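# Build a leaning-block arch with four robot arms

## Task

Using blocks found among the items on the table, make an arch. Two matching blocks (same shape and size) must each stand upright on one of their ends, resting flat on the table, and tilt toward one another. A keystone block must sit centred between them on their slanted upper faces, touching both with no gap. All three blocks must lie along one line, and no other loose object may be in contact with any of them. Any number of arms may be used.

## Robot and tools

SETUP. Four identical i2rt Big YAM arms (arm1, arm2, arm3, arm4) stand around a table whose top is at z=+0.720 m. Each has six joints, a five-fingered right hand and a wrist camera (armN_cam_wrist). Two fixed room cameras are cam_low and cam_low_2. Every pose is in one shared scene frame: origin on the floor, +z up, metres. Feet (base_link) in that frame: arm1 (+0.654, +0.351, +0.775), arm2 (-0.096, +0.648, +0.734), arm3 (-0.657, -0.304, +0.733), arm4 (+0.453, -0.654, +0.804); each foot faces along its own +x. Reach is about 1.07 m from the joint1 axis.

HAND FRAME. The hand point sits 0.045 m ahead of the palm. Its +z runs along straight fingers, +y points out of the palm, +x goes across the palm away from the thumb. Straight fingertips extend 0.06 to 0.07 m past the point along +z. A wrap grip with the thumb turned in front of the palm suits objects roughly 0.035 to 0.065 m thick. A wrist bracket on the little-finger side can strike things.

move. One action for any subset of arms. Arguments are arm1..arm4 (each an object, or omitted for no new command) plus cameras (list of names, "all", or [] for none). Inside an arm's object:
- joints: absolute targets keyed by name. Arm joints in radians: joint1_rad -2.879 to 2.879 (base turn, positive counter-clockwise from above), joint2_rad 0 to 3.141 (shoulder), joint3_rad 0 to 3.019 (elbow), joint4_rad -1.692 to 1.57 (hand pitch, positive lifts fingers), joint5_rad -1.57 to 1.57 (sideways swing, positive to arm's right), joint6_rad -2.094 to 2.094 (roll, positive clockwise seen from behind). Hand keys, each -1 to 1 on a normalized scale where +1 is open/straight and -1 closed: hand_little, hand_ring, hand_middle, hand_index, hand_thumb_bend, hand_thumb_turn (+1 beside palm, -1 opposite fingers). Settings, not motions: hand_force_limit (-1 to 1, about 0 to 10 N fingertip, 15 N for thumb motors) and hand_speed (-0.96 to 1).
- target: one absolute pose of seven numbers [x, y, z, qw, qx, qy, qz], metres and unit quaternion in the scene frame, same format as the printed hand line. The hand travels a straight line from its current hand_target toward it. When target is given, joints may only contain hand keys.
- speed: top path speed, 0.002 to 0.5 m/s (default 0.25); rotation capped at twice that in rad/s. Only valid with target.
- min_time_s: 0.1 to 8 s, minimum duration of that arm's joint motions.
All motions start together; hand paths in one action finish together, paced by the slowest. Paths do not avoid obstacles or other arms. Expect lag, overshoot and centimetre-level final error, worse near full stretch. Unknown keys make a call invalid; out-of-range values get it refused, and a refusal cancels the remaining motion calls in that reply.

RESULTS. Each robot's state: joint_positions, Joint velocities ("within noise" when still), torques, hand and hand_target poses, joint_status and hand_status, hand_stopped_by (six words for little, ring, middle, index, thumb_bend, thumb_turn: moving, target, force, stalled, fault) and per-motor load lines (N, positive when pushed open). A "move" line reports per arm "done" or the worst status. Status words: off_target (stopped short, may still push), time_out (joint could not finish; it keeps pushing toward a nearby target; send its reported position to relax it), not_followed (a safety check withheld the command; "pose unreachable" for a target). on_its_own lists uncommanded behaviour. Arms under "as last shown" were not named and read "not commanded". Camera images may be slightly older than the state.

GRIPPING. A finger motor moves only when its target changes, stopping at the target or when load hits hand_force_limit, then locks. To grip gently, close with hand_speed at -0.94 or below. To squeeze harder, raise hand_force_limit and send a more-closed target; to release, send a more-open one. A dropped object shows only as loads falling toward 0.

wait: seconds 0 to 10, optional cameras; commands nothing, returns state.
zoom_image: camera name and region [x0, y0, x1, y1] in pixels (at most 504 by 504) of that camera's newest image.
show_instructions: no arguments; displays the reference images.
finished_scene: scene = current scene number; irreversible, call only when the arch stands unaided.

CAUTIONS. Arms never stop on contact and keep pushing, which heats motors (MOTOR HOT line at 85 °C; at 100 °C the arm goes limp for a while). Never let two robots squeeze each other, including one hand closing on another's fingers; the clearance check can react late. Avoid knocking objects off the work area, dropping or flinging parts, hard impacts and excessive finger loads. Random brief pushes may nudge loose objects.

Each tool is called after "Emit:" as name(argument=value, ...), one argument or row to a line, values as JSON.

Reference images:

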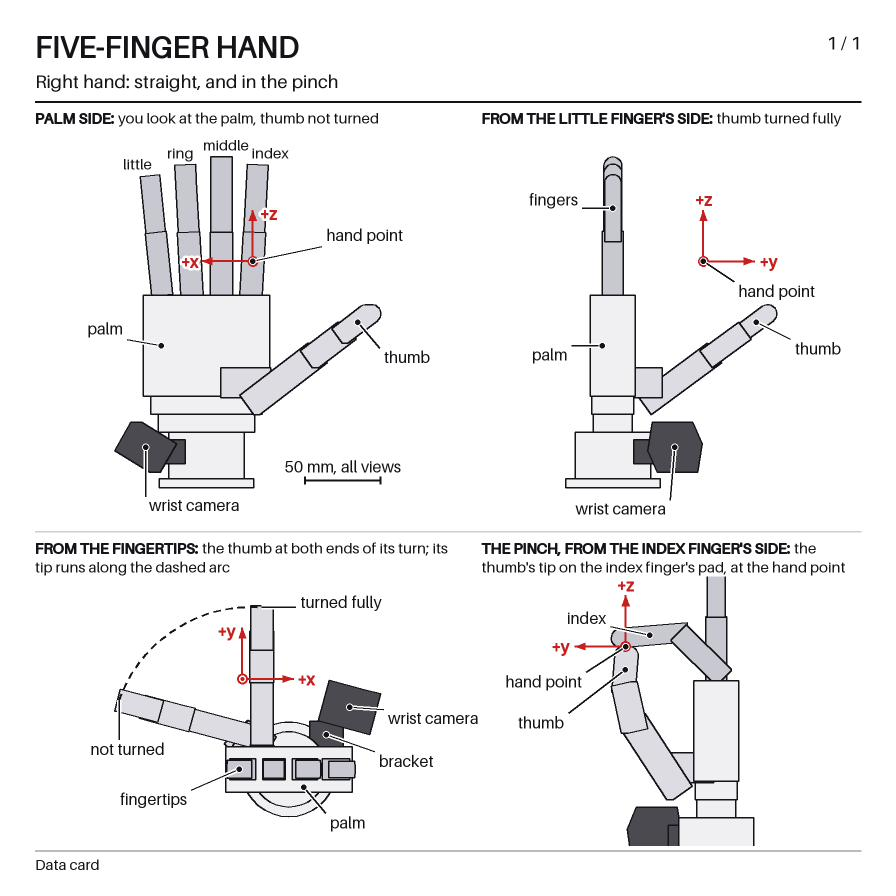

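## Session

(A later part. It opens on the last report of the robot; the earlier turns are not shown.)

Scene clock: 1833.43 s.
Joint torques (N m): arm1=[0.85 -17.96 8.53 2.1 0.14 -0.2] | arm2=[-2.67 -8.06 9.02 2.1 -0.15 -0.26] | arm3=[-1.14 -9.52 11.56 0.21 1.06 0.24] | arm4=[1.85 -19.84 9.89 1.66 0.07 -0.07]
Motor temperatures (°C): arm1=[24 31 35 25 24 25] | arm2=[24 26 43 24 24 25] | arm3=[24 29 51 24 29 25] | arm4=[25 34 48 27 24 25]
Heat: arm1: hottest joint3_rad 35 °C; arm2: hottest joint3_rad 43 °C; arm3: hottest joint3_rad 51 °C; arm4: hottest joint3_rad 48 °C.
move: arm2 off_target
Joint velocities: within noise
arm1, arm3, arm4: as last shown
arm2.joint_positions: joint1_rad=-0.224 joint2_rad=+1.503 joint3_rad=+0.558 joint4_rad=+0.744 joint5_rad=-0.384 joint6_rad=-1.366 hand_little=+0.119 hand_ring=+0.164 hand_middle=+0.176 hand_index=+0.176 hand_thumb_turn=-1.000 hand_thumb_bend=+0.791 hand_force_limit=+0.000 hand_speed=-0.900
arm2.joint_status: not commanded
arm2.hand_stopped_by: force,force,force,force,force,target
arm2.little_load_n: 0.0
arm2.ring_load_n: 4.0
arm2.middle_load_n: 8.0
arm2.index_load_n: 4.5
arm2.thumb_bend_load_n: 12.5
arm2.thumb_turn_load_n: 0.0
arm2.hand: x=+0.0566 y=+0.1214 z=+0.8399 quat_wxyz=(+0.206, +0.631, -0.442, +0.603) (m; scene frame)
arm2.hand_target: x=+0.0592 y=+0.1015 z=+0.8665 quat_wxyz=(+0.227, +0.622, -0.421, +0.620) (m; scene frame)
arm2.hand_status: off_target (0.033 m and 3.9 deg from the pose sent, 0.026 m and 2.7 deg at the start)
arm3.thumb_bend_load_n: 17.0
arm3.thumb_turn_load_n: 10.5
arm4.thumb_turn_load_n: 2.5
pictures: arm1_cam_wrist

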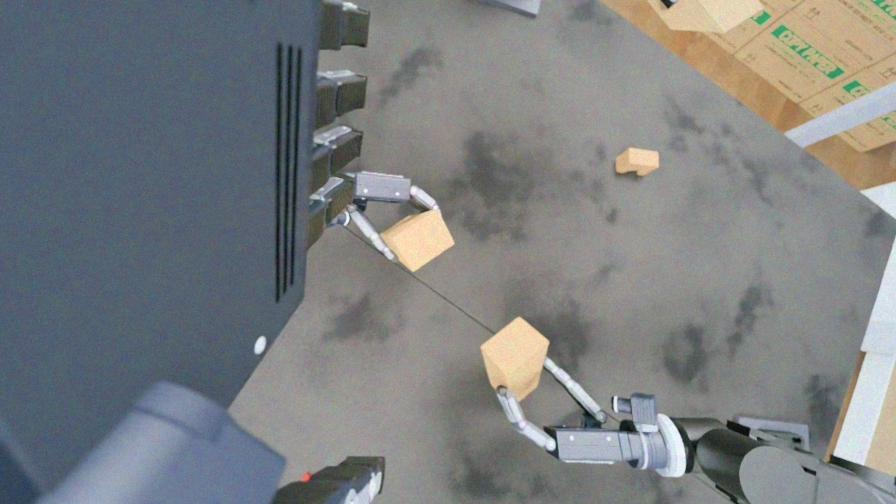

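Emit:
move(
  arm2={"target":[0.080,0.098,0.900,-0.2365,-0.6188,0.4031,-0.6319],"speed":0.06},
)

Emit:
move(
  arm2={"target":[0.074,0.096,0.860,-0.2250,-0.6230,0.4200,-0.6200],"speed":0.05},
  cameras=["arm1_cam_wrist"],
)

Emit:
zoom_image(
  camera="arm1_cam_wrist",
  region=[360, 180, 580, 420],
)

Scene clock: 1844.90 s.
Joint torques (N m): arm1=[0.85 -18.08 8.55 2.1 0.13 -0.2] | arm2=[-1.85 -11.63 10.99 1.39 0.03 -0.24] | arm3=[-1.14 -10.05 11.32 0.12 1.04 0.27] | arm4=[1.73 -19.78 9.88 1.66 0.08 -0.07]
Motor temperatures (°C): arm1=[24 32 36 25 24 25] | arm2=[24 26 44 24 24 25] | arm3=[24 29 51 24 29 25] | arm4=[25 34 47 27 24 25]
Heat: arm1: hottest joint3_rad 36 °C; arm2: hottest joint3_rad 44 °C; arm3: hottest joint3_rad 51 °C; arm4: hottest joint3_rad 47 °C.
move: arm2 off_target
Joint velocities: within noise
arm1, arm3, arm4: as last shown
arm2.joint_positions: joint1_rad=-0.188 joint2_rad=+1.491 joint3_rad=+0.558 joint4_rad=+0.727 joint5_rad=-0.354 joint6_rad=-1.366 hand_little=+0.119 hand_ring=+0.164 hand_middle=+0.176 hand_index=+0.176 hand_thumb_turn=-1.000 hand_thumb_bend=+0.791 hand_force_limit=+0.000 hand_speed=-0.900
arm2.joint_status: not commanded
arm2.hand_stopped_by: force,force,force,force,force,target
arm2.little_load_n: 0.0
arm2.ring_load_n: 2.0
arm2.middle_load_n: 8.0
arm2.index_load_n: 5.5
arm2.thumb_bend_load_n: 12.5
arm2.thumb_turn_load_n: 3.5
arm2.hand: x=+0.0692 y=+0.1263 z=+0.8418 quat_wxyz=(+0.205, +0.635, -0.440, +0.601) (m; scene frame)
arm2.hand_target: x=+0.0800 y=+0.1023 z=+0.9001 quat_wxyz=(+0.236, +0.619, -0.403, +0.632) (m; scene frame)
arm2.hand_status: off_target (0.066 m and 6.8 deg from the pose sent, 0.069 m and 6.6 deg at the start)
arm3.ring_load_n: 3.0
arm3.thumb_bend_load_n: 17.5
arm4.ring_load_n: 4.5
arm4.middle_load_n: 7.5
arm4.thumb_turn_load_n: 2.0
pictures: none

Scene clock: 1846.23 s.
Joint torques (N m): arm1=[0.85 -18.02 8.54 2.09 0.13 -0.2] | arm2=[-2.9 -8.29 8.5 2.41 -0.25 -0.16] | arm3=[-1.08 -9.41 11.28 0.35 1.03 0.2] | arm4=[1.79 -19.84 9.89 1.65 0.07 -0.06]
Motor temperatures (°C): arm1=[24 32 36 25 24 25] | arm2=[24 26 45 24 24 25] | arm3=[24 29 51 24 29 25] | arm4=[25 34 47 27 24 25]
Heat: arm1: hottest joint3_rad 36 °C; arm2: hottest joint3_rad 45 °C; arm3: hottest joint3_rad 51 °C; arm4: hottest joint3_rad 47 °C.
move: arm2 off_target
Joint velocities: within noise
arm1, arm3, arm4: as last shown
arm2.joint_positions: joint1_rad=-0.193 joint2_rad=+1.537 joint3_rad=+0.581 joint4_rad=+0.754 joint5_rad=-0.353 joint6_rad=-1.368 hand_little=+0.119 hand_ring=+0.164 hand_middle=+0.176 hand_index=+0.176 hand_thumb_turn=-1.000 hand_thumb_bend=+0.791 hand_force_limit=+0.000 hand_speed=-0.900
arm2.joint_status: not commanded
arm2.hand_stopped_by: force,force,force,force,force,target
arm2.little_load_n: 0.0
arm2.ring_load_n: 0.0
arm2.middle_load_n: 9.5
arm2.index_load_n: 5.0
arm2.thumb_bend_load_n: 11.0
arm2.thumb_turn_load_n: -0.5
arm2.hand: x=+0.0693 y=+0.1150 z=+0.8354 quat_wxyz=(+0.208, +0.633, -0.440, +0.601) (m; scene frame)
arm2.hand_target: x=+0.0719 y=+0.0965 z=+0.8609 quat_wxyz=(+0.227, +0.622, -0.421, +0.620) (m; scene frame)
arm2.hand_status: off_target (0.031 m and 3.9 deg from the pose sent, 0.036 m and 4.1 deg at the start)
arm3.ring_load_n: 3.5
arm4.middle_load_n: 7.0
arm4.thumb_turn_load_n: 2.5
pictures: arm1_cam_wrist

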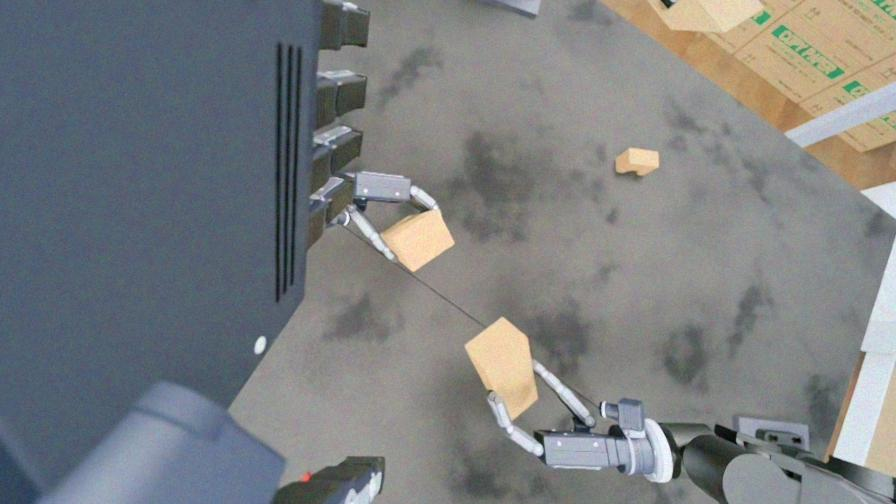

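Scaled by 2.100 from the camera's 896x504 image, which has a finer 1280x720 frame.

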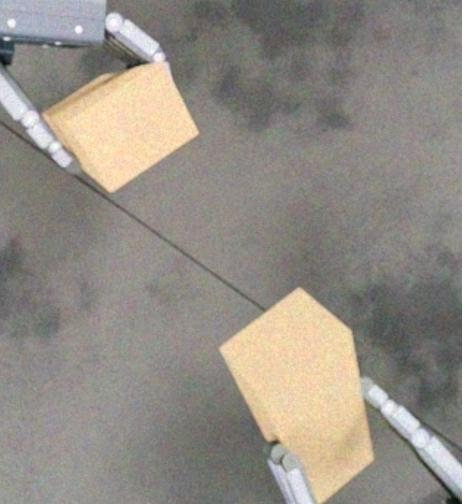

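Emit:
move(
  arm1={"target":[0.32,0.0,1.12,-0.25,0.168,0.951,-0.045],"speed":0.35},
)

Emit:
move(
  arm1={"target":[0.307,-0.09,0.94,-0.7926,0.0265,0.6082,0.0346],"speed":0.35},
  cameras=["arm1_cam_wrist","cam_low"],
)

Emit:
zoom_image(
  camera="arm1_cam_wrist",
  region=[300, 100, 720, 450],
)

Emit:
zoom_image(
  camera="cam_low",
  region=[390, 190, 520, 280],
)

Scene clock: 1907.27 s.
Joint torques (N m): arm1=[1.44 -11.81 6.48 0.21 0.53 0.14] | arm2=[-2.9 -8.29 8.54 2.33 -0.25 -0.16] | arm3=[-1.49 -9.23 11.23 0.17 1.03 0.13] | arm4=[1.79 -19.9 9.92 1.65 0.08 -0.07]
Motor temperatures (°C): arm1=[24 33 37 25 25 25] | arm2=[24 26 45 24 24 25] | arm3=[24 29 51 24 29 25] | arm4=[25 35 47 27 23 25]
Heat: arm1: hottest joint3_rad 37 °C; arm2: hottest joint3_rad 45 °C; arm3: hottest joint3_rad 51 °C; arm4: hottest joint3_rad 47 °C.
move: arm1 done
Joint velocities: within noise
arm1.joint_positions: joint1_rad=+0.572 joint2_rad=+1.582 joint3_rad=+1.846 joint4_rad=-1.509 joint5_rad=+0.393 joint6_rad=-0.363 hand_little=+1.000 hand_ring=+1.000 hand_middle=+1.000 hand_index=+1.000 hand_thumb_turn=+1.000 hand_thumb_bend=+1.000 hand_force_limit=+0.000 hand_speed=-0.800
arm1.joint_status: not commanded
arm1.hand_stopped_by: target,target,target,target,target,target
arm1.little_load_n: 0.0
arm1.ring_load_n: 0.0
arm1.middle_load_n: 0.0
arm1.index_load_n: 0.0
arm1.thumb_bend_load_n: 0.0
arm1.thumb_turn_load_n: 0.0
arm1.hand: x=+0.3175 y=-0.0007 z=+1.1179 quat_wxyz=(+0.251, -0.160, -0.954, +0.042) (m; scene frame)
arm1.hand_target: x=+0.3207 y=+0.0028 z=+1.1232 quat_wxyz=(+0.252, -0.169, -0.952, +0.044) (m; scene frame)
arm1.hand_status: done (0.003 m and 1.0 deg from the pose sent, 0.300 m and 42.2 deg at the start)
arm2, arm3: as last shown
arm2.middle_load_n: 9.0
arm2.index_load_n: 4.5
arm2.thumb_bend_load_n: 11.5
arm3.ring_load_n: 3.0
arm3.index_load_n: 1.0
arm3.thumb_bend_load_n: 17.0
arm4.joint_positions: joint1_rad=+0.580 joint2_rad=+2.092 joint3_rad=+1.131 joint4_rad=+0.787 joint5_rad=+0.255 joint6_rad=-1.237 hand_little=+0.108 hand_ring=+0.140 hand_middle=+0.158 hand_index=+0.159 hand_thumb_turn=-1.000 hand_thumb_bend=+0.787 hand_force_limit=+0.000 hand_speed=-0.900
arm4.joint_status: not commanded
arm4.hand_stopped_by: force,force,force,force,force,target
arm4.little_load_n: 2.5
arm4.ring_load_n: 4.5
arm4.middle_load_n: 7.0
arm4.index_load_n: 3.0
arm4.thumb_bend_load_n: 17.5
arm4.thumb_turn_load_n: 2.5
arm4.hand: x=-0.0525 y=-0.1247 z=+0.8193 quat_wxyz=(-0.610, +0.444, +0.625, +0.201) (m; scene frame)
arm4.hand_target: x=-0.0650 y=-0.1070 z=+0.8463 quat_wxyz=(-0.629, +0.440, +0.607, +0.206) (m; scene frame)
arm4.hand_status: not commanded
pictures: none

Scene clock: 1911.03 s.
Joint torques (N m): arm1=[1.9 -13.8 3.84 1.62 -0.57 -0.29] | arm2=[-2.96 -8.35 8.35 2.52 -0.26 -0.13] | arm3=[-2.37 -10.17 11.51 0.17 1.02 0.27] | arm4=[1.79 -19.9 9.88 1.65 0.08 -0.07]
Motor temperatures (°C): arm1=[24 32 37 25 25 25] | arm2=[24 26 45 24 24 25] | arm3=[24 29 51 24 29 25] | arm4=[25 35 47 27 23 25]
Heat: arm1: hottest joint3_rad 37 °C; arm2: hottest joint3_rad 45 °C; arm3: hottest joint3_rad 51 °C; arm4: hottest joint3_rad 47 °C.
move: arm1 off_target
Joint velocities: within noise
arm1.joint_positions: joint1_rad=+0.901 joint2_rad=+2.028 joint3_rad=+1.056 joint4_rad=+1.534 joint5_rad=+1.269 joint6_rad=-2.082 hand_little=+1.000 hand_ring=+1.000 hand_middle=+1.000 hand_index=+1.000 hand_thumb_turn=+1.000 hand_thumb_bend=+1.000 hand_force_limit=+0.000 hand_speed=-0.800
arm1.joint_status: not commanded
arm1.hand_stopped_by: target,target,target,target,target,target
arm1.little_load_n: 0.0
arm1.ring_load_n: 0.0
arm1.middle_load_n: 0.5
arm1.index_load_n: 0.0
arm1.thumb_bend_load_n: 0.0
arm1.thumb_turn_load_n: 0.0
arm1.hand: x=+0.3030 y=-0.0865 z=+0.9356 quat_wxyz=(+0.764, -0.020, -0.645, -0.010) (m; scene frame)
arm1.hand_target: x=+0.3064 y=-0.0888 z=+0.9399 quat_wxyz=(+0.767, -0.018, -0.642, -0.006) (m; scene frame)
arm1.hand_status: off_target (0.007 m and 6.0 deg from the pose sent, 0.199 m and 77.2 deg at the start; a joint's target at an end of its range on 27 of 113 steps)
arm2, arm3, arm4: as last shown
arm2.thumb_turn_load_n: 0.0
arm3.middle_load_n: 6.0
arm3.thumb_bend_load_n: 17.5
arm4.thumb_bend_load_n: 18.0
pictures: arm1_cam_wrist, cam_low

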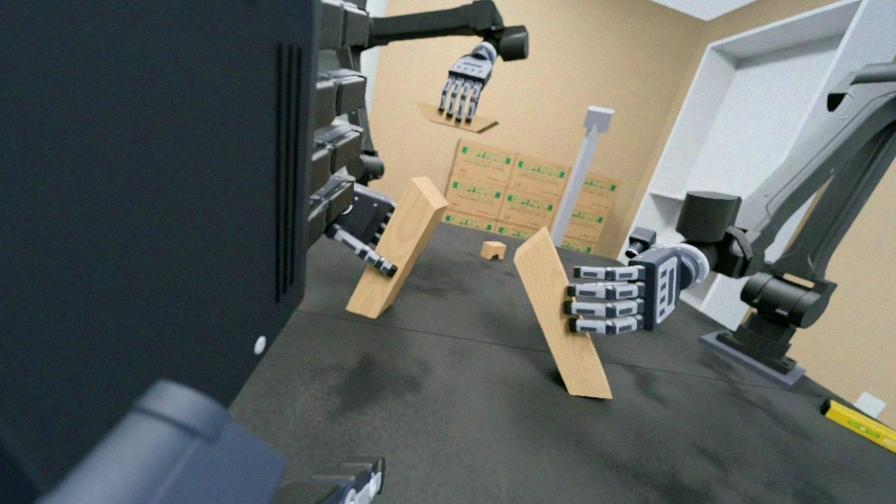

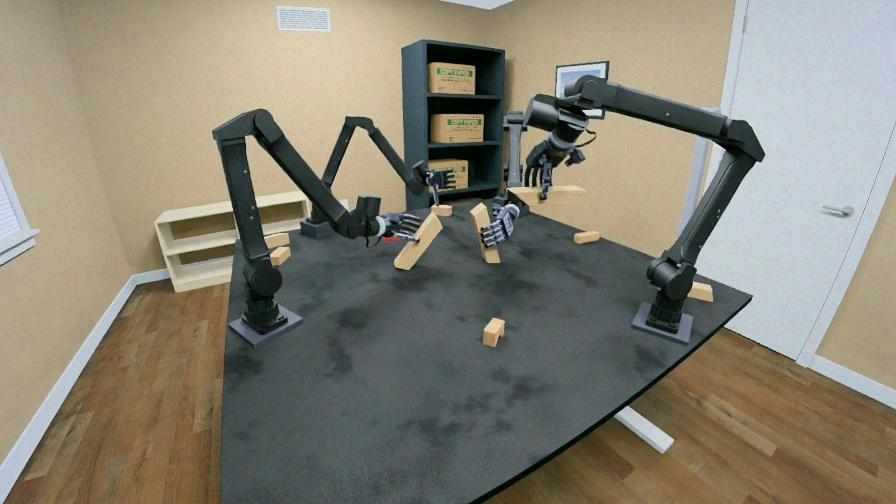

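Scaled by 1.200 from the camera's 896x504 image, which has a finer 1280x720 frame.

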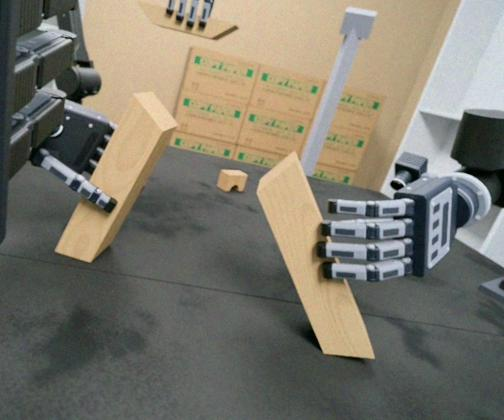

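Scaled by 3.877 from the camera's 896x504 image, which has a finer 1280x720 frame.

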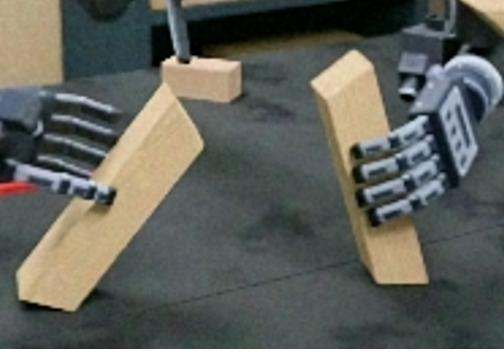

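Emit:
move(
  arm2={"target":[0.076,0.094,0.935,-0.2365,-0.6188,0.4031,-0.6319],"speed":0.12},
)

Emit:
move(
  arm2={"target":[0.076,0.090,0.932,-0.3688,-0.6035,0.2830,-0.6478],"speed":0.12},
  cameras=["arm1_cam_wrist","arm2_cam_wrist","cam_low","cam_low_2"],
)

Emit:
zoom_image(
  camera="arm1_cam_wrist",
  region=[300, 100, 720, 450],
)

Emit:
zoom_image(
  camera="cam_low",
  region=[390, 180, 520, 280],
)

Scene clock: 1982.43 s.
Joint torques (N m): arm1=[2.08 -13.74 3.84 1.62 -0.57 -0.22] | arm2=[-2.78 -10.52 12.25 1.47 -0.22 -0.28] | arm3=[-0.97 -9.52 11.44 0.23 1.11 0.19] | arm4=[1.73 -19.84 9.88 1.65 0.08 -0.07]
Motor temperatures (°C): arm1=[24 31 32 25 25 25] | arm2=[24 26 46 24 24 25] | arm3=[24 29 52 24 29 25] | arm4=[25 35 47 27 23 25]
Heat: arm1: hottest joint3_rad 32 °C; arm2: hottest joint3_rad 46 °C; arm3: hottest joint3_rad 52 °C; arm4: hottest joint3_rad 47 °C.
move: arm2 off_target
Joint velocities: within noise
arm1, arm3, arm4: as last shown
arm1.middle_load_n: 0.0
arm2.joint_positions: joint1_rad=-0.193 joint2_rad=+1.401 joint3_rad=+0.595 joint4_rad=+0.602 joint5_rad=-0.361 joint6_rad=-1.366 hand_little=+0.119 hand_ring=+0.164 hand_middle=+0.176 hand_index=+0.176 hand_thumb_turn=-1.000 hand_thumb_bend=+0.791 hand_force_limit=+0.000 hand_speed=-0.900
arm2.joint_status: not commanded
arm2.hand_stopped_by: force,force,force,force,force,target
arm2.little_load_n: 0.0
arm2.ring_load_n: 0.0
arm2.middle_load_n: 8.5
arm2.index_load_n: 5.5
arm2.thumb_bend_load_n: 11.5
arm2.thumb_turn_load_n: 2.5
arm2.hand: x=+0.0686 y=+0.1235 z=+0.8754 quat_wxyz=(+0.204, +0.635, -0.439, +0.602) (m; scene frame)
arm2.hand_target: x=+0.0747 y=+0.0984 z=+0.9346 quat_wxyz=(+0.236, +0.619, -0.404, +0.631) (m; scene frame)
arm2.hand_status: off_target (0.067 m and 6.7 deg from the pose sent, 0.102 m and 6.6 deg at the start)
arm3.middle_load_n: 6.5
arm3.index_load_n: 1.5
arm3.thumb_bend_load_n: 17.0
arm4.thumb_bend_load_n: 17.5
pictures: none

Scene clock: 1984.60 s.
Joint torques (N m): arm1=[2.08 -13.86 3.84 1.65 -0.57 -0.21] | arm2=[-1.9 -10.64 6.61 3.6 -0.03 -0.6] | arm3=[-0.32 -9.29 11.45 0.08 0.96 0.22] | arm4=[1.73 -19.9 9.88 1.63 0.08 -0.06]
Motor temperatures (°C): arm1=[24 31 32 25 25 25] | arm2=[24 26 46 24 24 25] | arm3=[24 29 52 24 29 25] | arm4=[25 35 47 27 23 25]
Heat: arm1: hottest joint3_rad 32 °C; arm2: hottest joint3_rad 46 °C; arm3: hottest joint3_rad 52 °C; arm4: hottest joint3_rad 47 °C.
move: arm2 off_target
Joint velocities: within noise
arm1, arm4: as last shown
arm1.ring_load_n: -0.5
arm2.joint_positions: joint1_rad=-0.176 joint2_rad=+1.589 joint3_rad=+0.578 joint4_rad=+1.022 joint5_rad=-0.322 joint6_rad=-1.560 hand_little=+0.119 hand_ring=+0.164 hand_middle=+0.176 hand_index=+0.176 hand_thumb_turn=-1.000 hand_thumb_bend=+0.791 hand_force_limit=+0.000 hand_speed=-0.900
arm2.joint_status: not commanded
arm2.hand_stopped_by: force,force,force,force,force,target
arm2.little_load_n: 0.0
arm2.ring_load_n: 0.0
arm2.middle_load_n: 8.5
arm2.index_load_n: 5.5
arm2.thumb_bend_load_n: 11.5
arm2.thumb_turn_load_n: 2.5
arm2.hand: x=+0.0715 y=+0.0955 z=+0.8884 quat_wxyz=(+0.326, +0.623, -0.328, +0.631) (m; scene frame)
arm2.hand_target: x=+0.0775 y=+0.0908 z=+0.9311 quat_wxyz=(+0.366, +0.605, -0.282, +0.649) (m; scene frame)
arm2.hand_status: off_target (0.044 m and 7.7 deg from the pose sent, 0.066 m and 26.8 deg at the start)
arm3.joint_positions: joint1_rad=+0.682 joint2_rad=+1.190 joint3_rad=+1.343 joint4_rad=-1.505 joint5_rad=+0.919 joint6_rad=+1.252 hand_little=+0.111 hand_ring=+0.149 hand_middle=+0.167 hand_index=+0.173 hand_thumb_turn=-1.000 hand_thumb_bend=+0.791 hand_force_limit=+0.000 hand_speed=-0.900
arm3.joint_status: not commanded
arm3.hand_stopped_by: force,force,force,force,force,target
arm3.little_load_n: 7.0
arm3.ring_load_n: 3.5
arm3.middle_load_n: 6.0
arm3.index_load_n: 1.5
arm3.thumb_bend_load_n: 17.0
arm3.thumb_turn_load_n: 10.5
arm3.hand: x=-0.3636 y=-0.0292 z=+1.0615 quat_wxyz=(-0.246, +0.523, -0.723, +0.378) (m; scene frame)
arm3.hand_target: x=-0.3607 y=-0.0193 z=+1.0797 quat_wxyz=(-0.263, +0.513, -0.727, +0.374) (m; scene frame)
arm3.hand_status: not commanded
pictures: arm1_cam_wrist, arm2_cam_wrist, cam_low, cam_low_2

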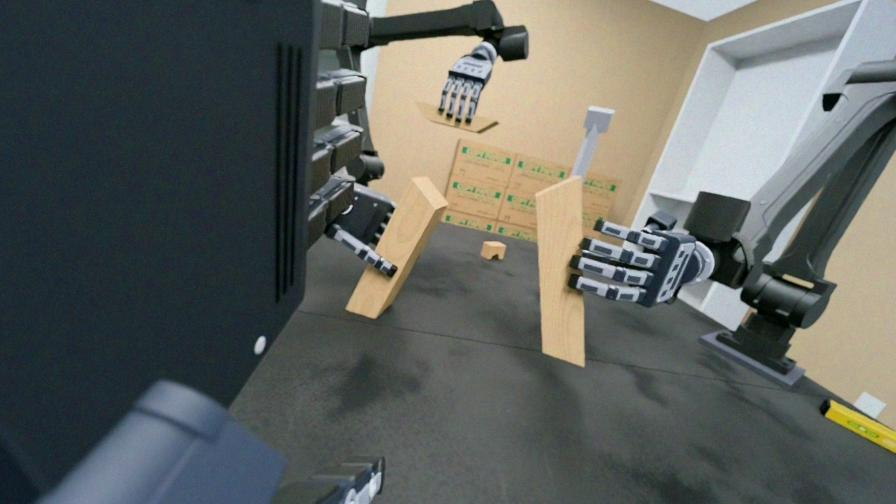

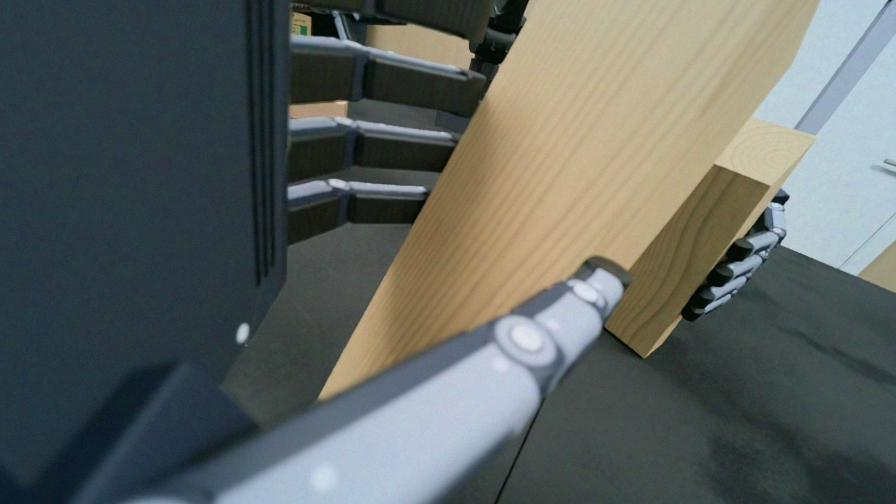

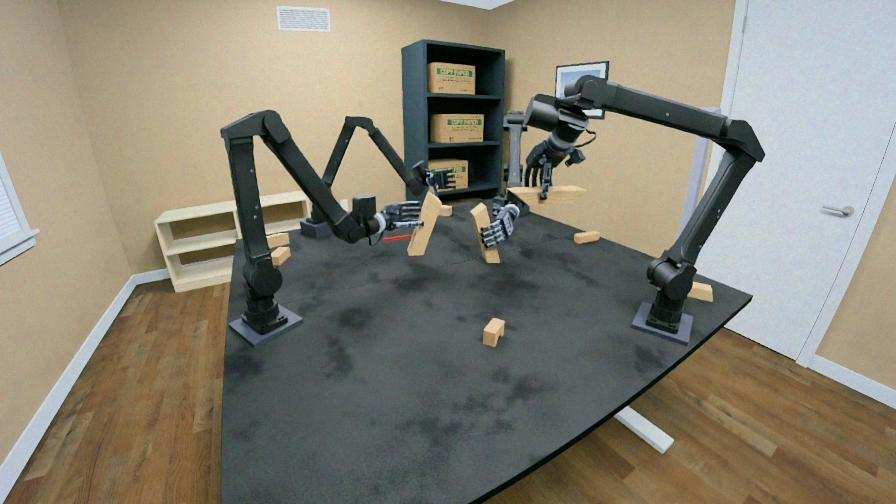

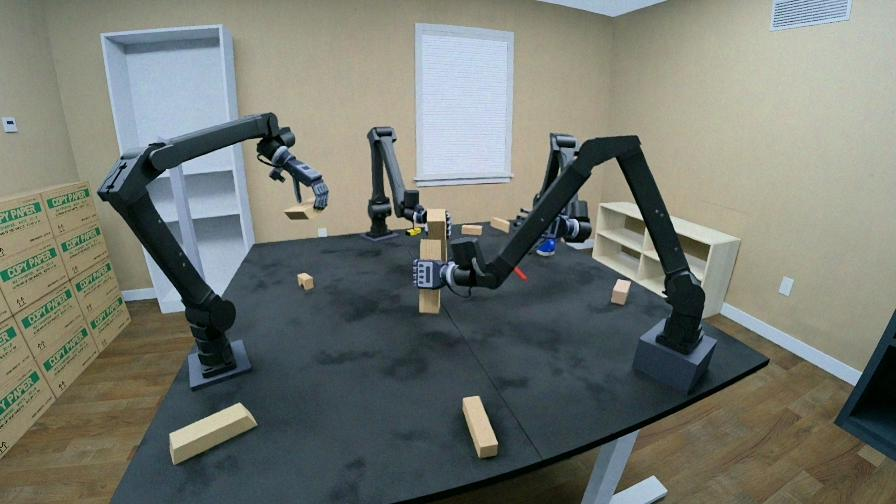

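Scaled by 1.200 from the camera's 896x504 image, which has a finer 1280x720 frame.

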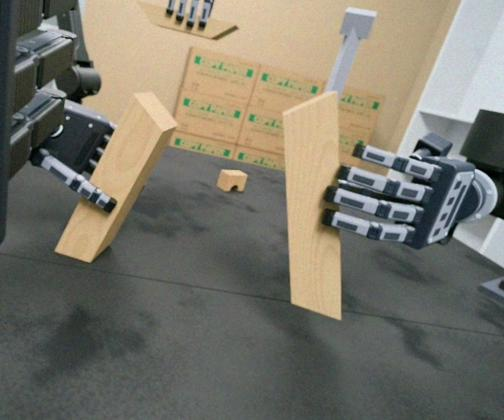

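Scaled by 3.877 from the camera's 896x504 image, which has a finer 1280x720 frame.

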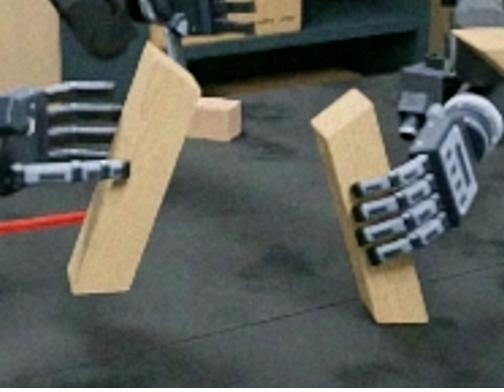

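Emit:
move(
  arm2={"target":[0.072,0.108,0.893,-0.3974,-0.5975,0.2506,-0.6498],"speed":0.08},
  cameras=["cam_low"],
)

Emit:
zoom_image(
  camera="cam_low",
  region=[390, 180, 520, 280],
)

Scene clock: 2000.30 s.
Joint torques (N m): arm1=[1.96 -13.86 3.84 1.61 -0.57 -0.21] | arm2=[-1.49 -12.1 4.9 3.58 -0.01 -0.62] | arm3=[-1.14 -9.7 11.21 0.05 1.03 0.21] | arm4=[1.73 -19.84 9.89 1.65 0.08 -0.07]
Motor temperatures (°C): arm1=[24 31 32 25 26 25] | arm2=[24 26 45 25 24 25] | arm3=[24 29 52 24 30 25] | arm4=[25 35 47 27 23 25]
Heat: arm1: hottest joint3_rad 32 °C; arm2: hottest joint3_rad 45 °C; arm3: hottest joint3_rad 52 °C; arm4: hottest joint3_rad 47 °C.
move: arm2 off_target
Joint velocities: within noise
arm1, arm3, arm4: as last shown
arm1.ring_load_n: 0.0
arm2.joint_positions: joint1_rad=-0.173 joint2_rad=+1.753 joint3_rad=+0.509 joint4_rad=+1.306 joint5_rad=-0.318 joint6_rad=-1.616 hand_little=+0.119 hand_ring=+0.164 hand_middle=+0.176 hand_index=+0.176 hand_thumb_turn=-1.000 hand_thumb_bend=+0.791 hand_force_limit=+0.000 hand_speed=-0.900
arm2.joint_status: not commanded
arm2.hand_stopped_by: force,force,force,force,force,target
arm2.little_load_n: 0.0
arm2.ring_load_n: 0.0
arm2.middle_load_n: 9.0
arm2.index_load_n: 5.0
arm2.thumb_bend_load_n: 11.0
arm2.thumb_turn_load_n: 3.0
arm2.hand: x=+0.0655 y=+0.1128 z=+0.8506 quat_wxyz=(+0.357, +0.619, -0.298, +0.633) (m; scene frame)
arm2.hand_target: x=+0.0714 y=+0.1088 z=+0.8932 quat_wxyz=(+0.398, +0.597, -0.252, +0.649) (m; scene frame)
arm2.hand_status: off_target (0.043 m and 7.8 deg from the pose sent, 0.013 m and 12.6 deg at the start)
arm3.middle_load_n: 6.5
arm3.index_load_n: 1.0
arm3.thumb_bend_load_n: 17.5
arm3.thumb_turn_load_n: 11.0
pictures: cam_low

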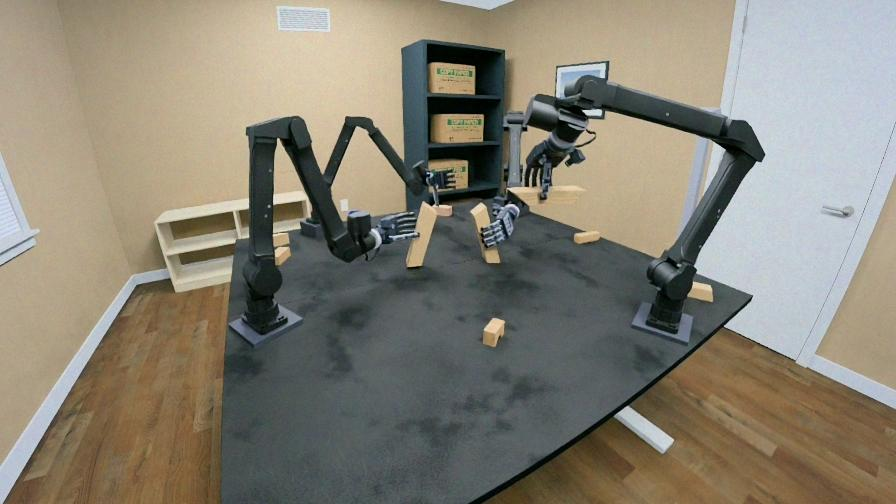

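Scaled by 3.877 from the camera's 896x504 image, which has a finer 1280x720 frame.

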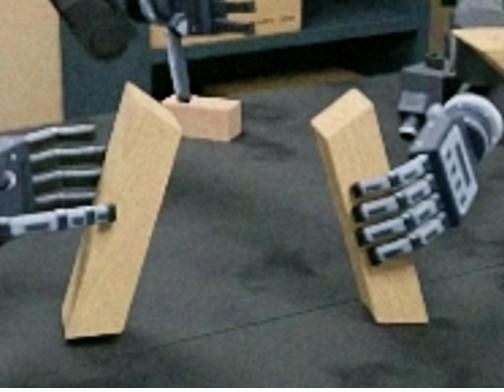

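Emit:
move(
  arm2={"target":[0.072,0.108,0.872,-0.3974,-0.5975,0.2506,-0.6498],"speed":0.05},
)

Emit:
move(
  arm2={"target":[0.070,0.108,0.852,-0.3850,-0.6010,0.2650,-0.6480],"speed":0.05},
  cameras=["cam_low"],
)

Emit:
zoom_image(
  camera="cam_low",
  region=[390, 180, 520, 280],
)

Scene clock: 2006.63 s.
Joint torques (N m): arm1=[2.02 -13.86 3.82 1.62 -0.57 -0.21] | arm2=[-1.61 -11.63 4.38 3.58 -0.06 -0.55] | arm3=[-1.03 -9.93 11.26 -0.09 1.05 0.22] | arm4=[1.79 -19.78 9.89 1.62 0.08 -0.07]
Motor temperatures (°C): arm1=[24 31 31 25 26 25] | arm2=[24 26 44 25 24 25] | arm3=[24 29 52 24 30 25] | arm4=[25 35 47 27 23 25]
Heat: arm1: hottest joint2_rad 31 °C; arm2: hottest joint3_rad 44 °C; arm3: hottest joint3_rad 52 °C; arm4: hottest joint3_rad 47 °C.
move: arm2 off_target
Joint velocities: within noise
arm1, arm3, arm4: as last shown
arm2.joint_positions: joint1_rad=-0.173 joint2_rad=+1.827 joint3_rad=+0.509 joint4_rad=+1.387 joint5_rad=-0.313 joint6_rad=-1.622 hand_little=+0.119 hand_ring=+0.164 hand_middle=+0.176 hand_index=+0.176 hand_thumb_turn=-1.000 hand_thumb_bend=+0.791 hand_force_limit=+0.000 hand_speed=-0.900
arm2.joint_status: not commanded
arm2.hand_stopped_by: force,force,force,force,force,target
arm2.little_load_n: 0.0
arm2.ring_load_n: 0.0
arm2.middle_load_n: 9.5
arm2.index_load_n: 4.0
arm2.thumb_bend_load_n: 11.0
arm2.thumb_turn_load_n: 3.0
arm2.hand: x=+0.0642 y=+0.1132 z=+0.8341 quat_wxyz=(+0.362, +0.617, -0.296, +0.633) (m; scene frame)
arm2.hand_target: x=+0.0709 y=+0.1086 z=+0.8710 quat_wxyz=(+0.398, +0.597, -0.254, +0.649) (m; scene frame)
arm2.hand_status: off_target (0.039 m and 7.2 deg from the pose sent, 0.023 m and 7.8 deg at the start)
arm3.middle_load_n: 6.0
arm3.index_load_n: 1.5
arm3.thumb_turn_load_n: 10.5
arm4.ring_load_n: 5.0
pictures: none

Scene clock: 2007.60 s.
Joint torques (N m): arm1=[2.14 -13.86 3.82 1.59 -0.58 -0.21] | arm2=[-1.85 -9.88 4.27 2.73 -0.15 -0.27] | arm3=[-1.67 -9.17 11.6 0.14 1.02 0.29] | arm4=[1.79 -19.78 9.88 1.65 0.08 -0.07]
Motor temperatures (°C): arm1=[24 31 31 25 26 25] | arm2=[24 26 44 25 24 25] | arm3=[24 29 52 24 30 25] | arm4=[25 35 47 27 23 25]
Heat: arm1: hottest joint2_rad 31 °C; arm2: hottest joint3_rad 44 °C; arm3: hottest joint3_rad 52 °C; arm4: hottest joint3_rad 47 °C.
move: arm2 off_target
Joint velocities: within noise
arm1, arm3, arm4: as last shown
arm2.joint_positions: joint1_rad=-0.173 joint2_rad=+1.853 joint3_rad=+0.509 joint4_rad=+1.430 joint5_rad=-0.315 joint6_rad=-1.629 hand_little=+0.119 hand_ring=+0.164 hand_middle=+0.177 hand_index=+0.176 hand_thumb_turn=-1.000 hand_thumb_bend=+0.791 hand_force_limit=+0.000 hand_speed=-0.900
arm2.joint_status: not commanded
arm2.hand_stopped_by: force,force,force,force,force,target
arm2.little_load_n: 0.0
arm2.ring_load_n: 0.0
arm2.middle_load_n: 10.0
arm2.index_load_n: 3.0
arm2.thumb_bend_load_n: 11.0
arm2.thumb_turn_load_n: -0.5
arm2.hand: x=+0.0642 y=+0.1137 z=+0.8325 quat_wxyz=(+0.368, +0.613, -0.289, +0.636) (m; scene frame)
arm2.hand_target: x=+0.0695 y=+0.1082 z=+0.8519 quat_wxyz=(+0.386, +0.601, -0.266, +0.648) (m; scene frame)
arm2.hand_status: off_target (0.021 m and 3.9 deg from the pose sent, 0.019 m and 5.0 deg at the start)
arm3.ring_load_n: 3.0
arm3.middle_load_n: 6.5
arm4.ring_load_n: 4.5
pictures: cam_low

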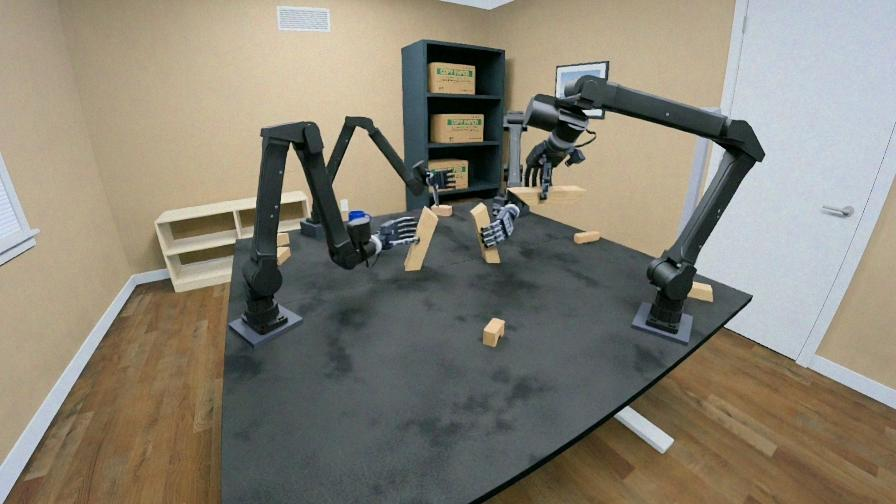

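Scaled by 3.877 from the camera's 896x504 image, which has a finer 1280x720 frame.

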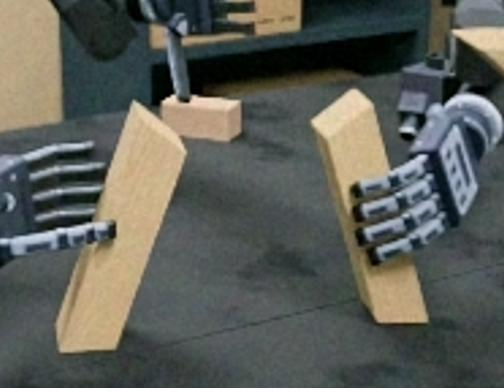

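Emit:
move(
  arm2={"target":[0.068,0.110,0.838,-0.3750,-0.6060,0.2780,-0.6440],"speed":0.05},
  arm4={"target":[-0.060,-0.112,0.823,0.6130,-0.4430,-0.6210,-0.2050],"speed":0.05},
  cameras=["cam_low","cam_low_2"],
)

Emit:
zoom_image(
  camera="cam_low",
  region=[390, 180, 520, 280],
)

Emit:
zoom_image(
  camera="cam_low_2",
  region=[390, 200, 470, 325],
)

Scene clock: 2017.07 s.
Joint torques (N m): arm1=[2.02 -13.8 3.85 1.62 -0.57 -0.21] | arm2=[-2.14 -8.94 3.78 2.28 -0.15 -0.08] | arm3=[-1.26 -9.58 11.34 0.32 1.05 0.26] | arm4=[2.08 -18.26 8.87 1.46 0.02 -0.09]
Motor temperatures (°C): arm1=[24 31 31 25 26 25] | arm2=[24 27 43 25 24 25] | arm3=[24 29 52 24 30 25] | arm4=[25 35 47 27 23 25]
Heat: arm1: hottest joint2_rad 31 °C; arm2: hottest joint3_rad 43 °C; arm3: hottest joint3_rad 52 °C; arm4: hottest joint3_rad 47 °C.
move: arm2 done; arm4 off_target
Joint velocities: within noise
arm1, arm3: as last shown
arm2.joint_positions: joint1_rad=-0.173 joint2_rad=+1.861 joint3_rad=+0.509 joint4_rad=+1.441 joint5_rad=-0.318 joint6_rad=-1.636 hand_little=+0.119 hand_ring=+0.164 hand_middle=+0.177 hand_index=+0.176 hand_thumb_turn=-1.000 hand_thumb_bend=+0.791 hand_force_limit=+0.000 hand_speed=-0.900
arm2.joint_status: not commanded
arm2.hand_stopped_by: force,force,force,force,force,target
arm2.little_load_n: 0.0
arm2.ring_load_n: 0.0
arm2.middle_load_n: 10.5
arm2.index_load_n: 3.0
arm2.thumb_bend_load_n: 11.0
arm2.thumb_turn_load_n: -2.0
arm2.hand: x=+0.0646 y=+0.1140 z=+0.8319 quat_wxyz=(+0.370, +0.614, -0.285, +0.636) (m; scene frame)
arm2.hand_target: x=+0.0684 y=+0.1102 z=+0.8387 quat_wxyz=(+0.376, +0.607, -0.275, +0.643) (m; scene frame)
arm2.hand_status: done (0.008 m and 1.6 deg from the pose sent, 0.008 m and 2.0 deg at the start)
arm3.middle_load_n: 6.0
arm3.thumb_bend_load_n: 17.0
arm4.joint_positions: joint1_rad=+0.578 joint2_rad=+2.094 joint3_rad=+1.131 joint4_rad=+0.786 joint5_rad=+0.255 joint6_rad=-1.237 hand_little=+0.108 hand_ring=+0.140 hand_middle=+0.158 hand_index=+0.159 hand_thumb_turn=-1.000 hand_thumb_bend=+0.787 hand_force_limit=+0.000 hand_speed=-0.900
arm4.joint_status: not commanded
arm4.hand_stopped_by: force,force,force,force,force,target
arm4.little_load_n: 2.0
arm4.ring_load_n: 4.5
arm4.middle_load_n: 8.0
arm4.index_load_n: 4.0
arm4.thumb_bend_load_n: 17.0
arm4.thumb_turn_load_n: 3.0
arm4.hand: x=-0.0514 y=-0.1242 z=+0.8178 quat_wxyz=(-0.608, +0.445, +0.626, +0.201) (m; scene frame)
arm4.hand_target: x=-0.0595 y=-0.1125 z=+0.8234 quat_wxyz=(-0.613, +0.443, +0.621, +0.205) (m; scene frame)
arm4.hand_status: off_target (0.016 m and 0.9 deg from the pose sent, 0.015 m and 0.8 deg at the start)
pictures: cam_low, cam_low_2

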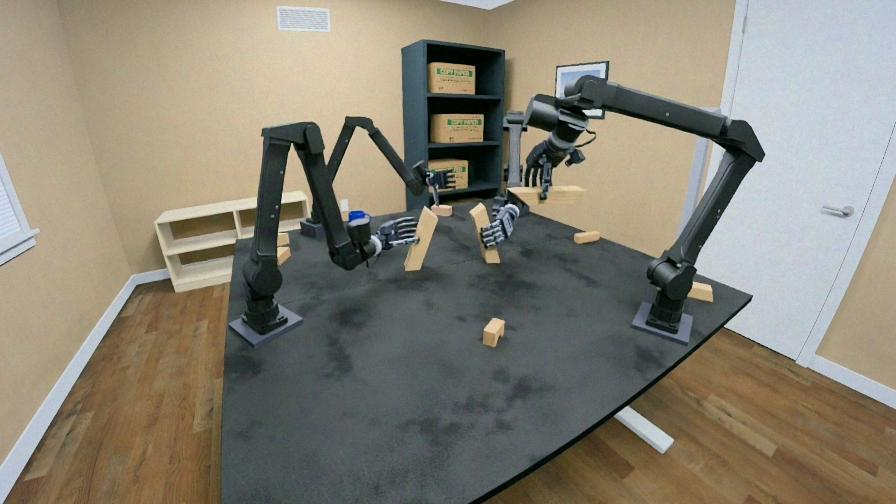

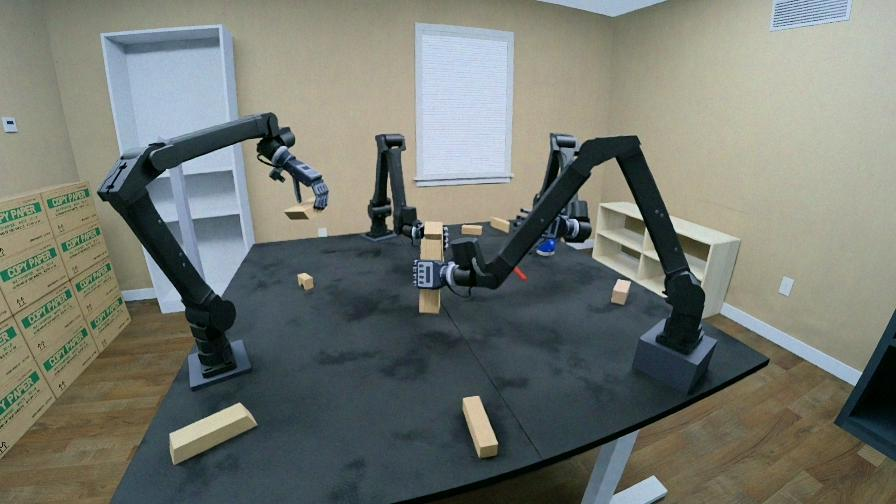

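Scaled by 3.877 from the camera's 896x504 image, which has a finer 1280x720 frame.

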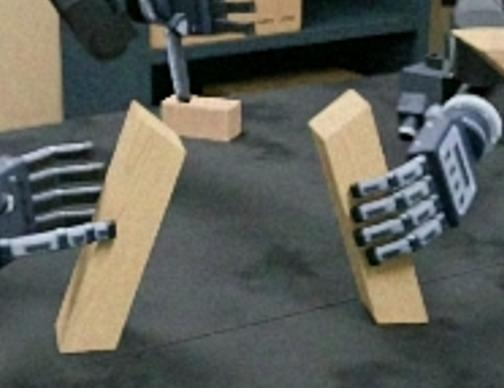

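Scaled by 4.032 from the camera's 896x504 image, which has a finer 1280x720 frame.

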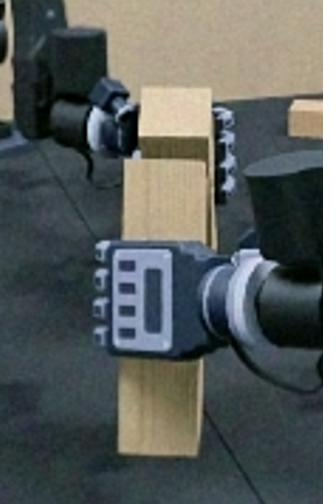

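Emit:
move(
  arm4={"target":[-0.058,-0.114,0.812,0.5969,-0.4433,-0.6350,-0.2094],"speed":0.05},
  cameras=["cam_low","cam_low_2","arm1_cam_wrist"],
)

Emit:
zoom_image(
  camera="cam_low",
  region=[400, 200, 445, 275],
)

Emit:
zoom_image(
  camera="cam_low",
  region=[465, 195, 510, 270],
)

Emit:
zoom_image(
  camera="cam_low_2",
  region=[405, 215, 455, 320],
)

Emit:
zoom_image(
  camera="arm1_cam_wrist",
  region=[330, 150, 630, 400],
)

Scene clock: 2046.10 s.
Joint torques (N m): arm1=[2.02 -13.98 3.84 1.68 -0.58 -0.22] | arm2=[-2.02 -9.76 3.82 2.19 -0.15 -0.11] | arm3=[-0.15 -10.17 11.44 0.18 0.99 0.19] | arm4=[2.2 -17.73 8.69 1.1 0.1 -0.19]
Motor temperatures (°C): arm1=[24 31 31 25 26 25] | arm2=[24 26 41 24 24 25] | arm3=[24 29 52 24 30 25] | arm4=[25 35 47 27 23 25]
Heat: arm1: hottest joint2_rad 31 °C; arm2: hottest joint3_rad 41 °C; arm3: hottest joint3_rad 52 °C; arm4: hottest joint3_rad 47 °C.
move: arm4 off_target
Joint velocities: within noise
arm1, arm2, arm3: as last shown
arm3.ring_load_n: 3.5
arm3.middle_load_n: 6.5
arm4.joint_positions: joint1_rad=+0.578 joint2_rad=+2.097 joint3_rad=+1.137 joint4_rad=+0.763 joint5_rad=+0.260 joint6_rad=-1.240 hand_little=+0.108 hand_ring=+0.140 hand_middle=+0.158 hand_index=+0.159 hand_thumb_turn=-1.000 hand_thumb_bend=+0.787 hand_force_limit=+0.000 hand_speed=-0.900
arm4.joint_status: not commanded
arm4.hand_stopped_by: force,force,force,force,force,target
arm4.little_load_n: 0.5
arm4.ring_load_n: 3.5
arm4.middle_load_n: 7.5
arm4.index_load_n: 4.5
arm4.thumb_bend_load_n: 17.5
arm4.thumb_turn_load_n: 2.5
arm4.hand: x=-0.0505 y=-0.1238 z=+0.8132 quat_wxyz=(-0.600, +0.447, +0.632, +0.203) (m; scene frame)
arm4.hand_target: x=-0.0573 y=-0.1144 z=+0.8122 quat_wxyz=(-0.597, +0.443, +0.635, +0.210) (m; scene frame)
arm4.hand_status: off_target (0.012 m and 1.0 deg from the pose sent, 0.013 m and 1.9 deg at the start)
pictures: arm1_cam_wrist, cam_low, cam_low_2

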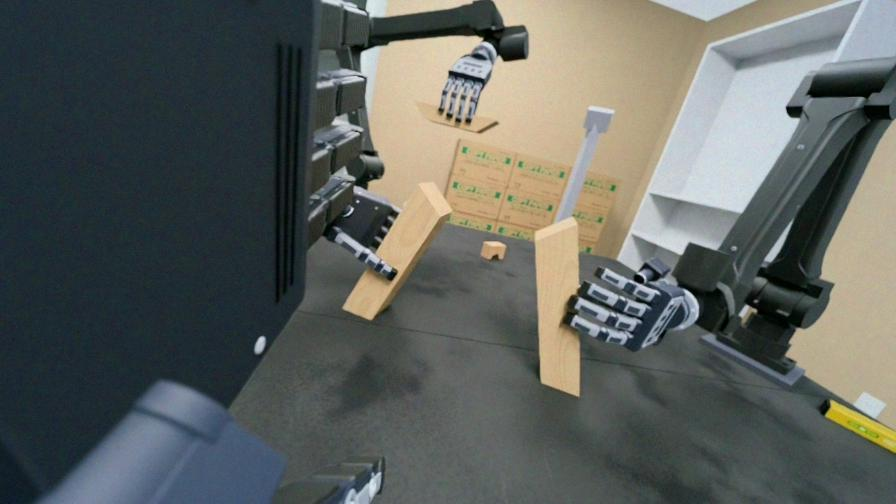

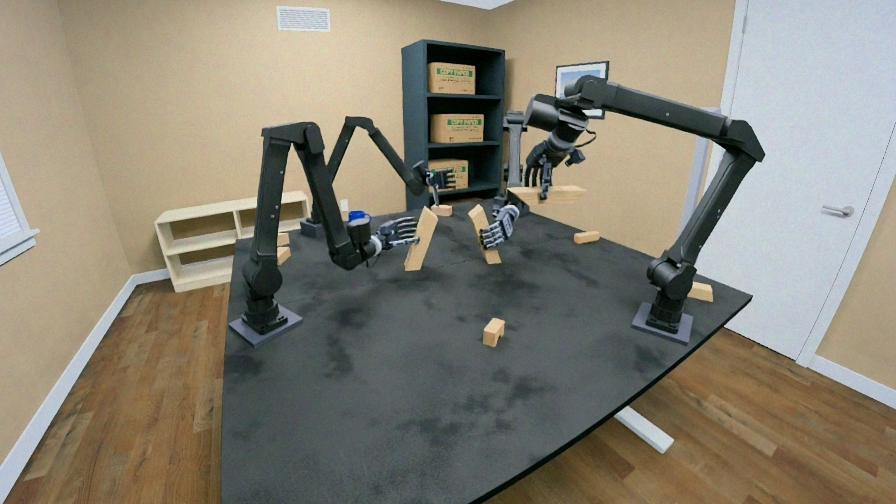

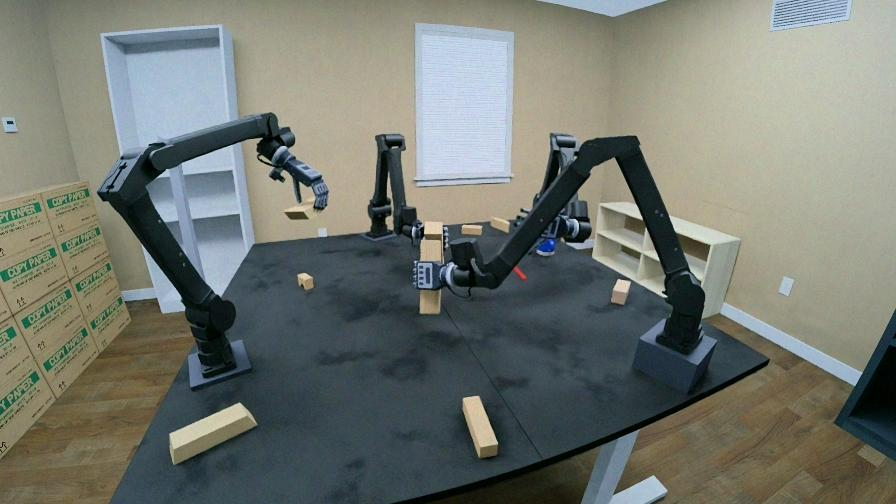

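Scaled by 6.720 from the camera's 896x504 image, which has a finer 1280x720 frame.

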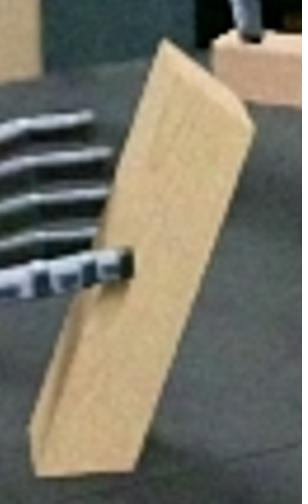

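Scaled by 6.720 from the camera's 896x504 image, which has a finer 1280x720 frame.

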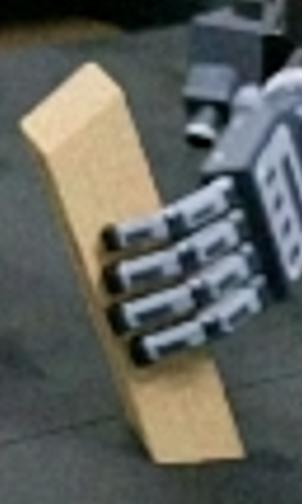

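Scaled by 4.800 from the camera's 896x504 image, which has a finer 1280x720 frame.

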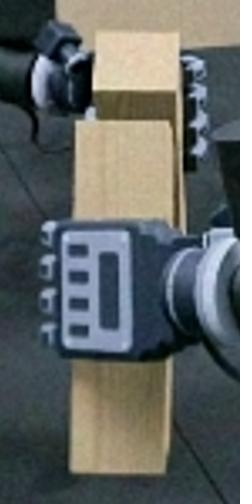

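Scaled by 1.680 from the camera's 896x504 image, which has a finer 1280x720 frame.

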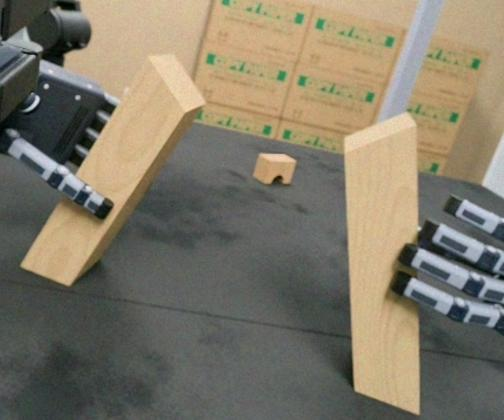

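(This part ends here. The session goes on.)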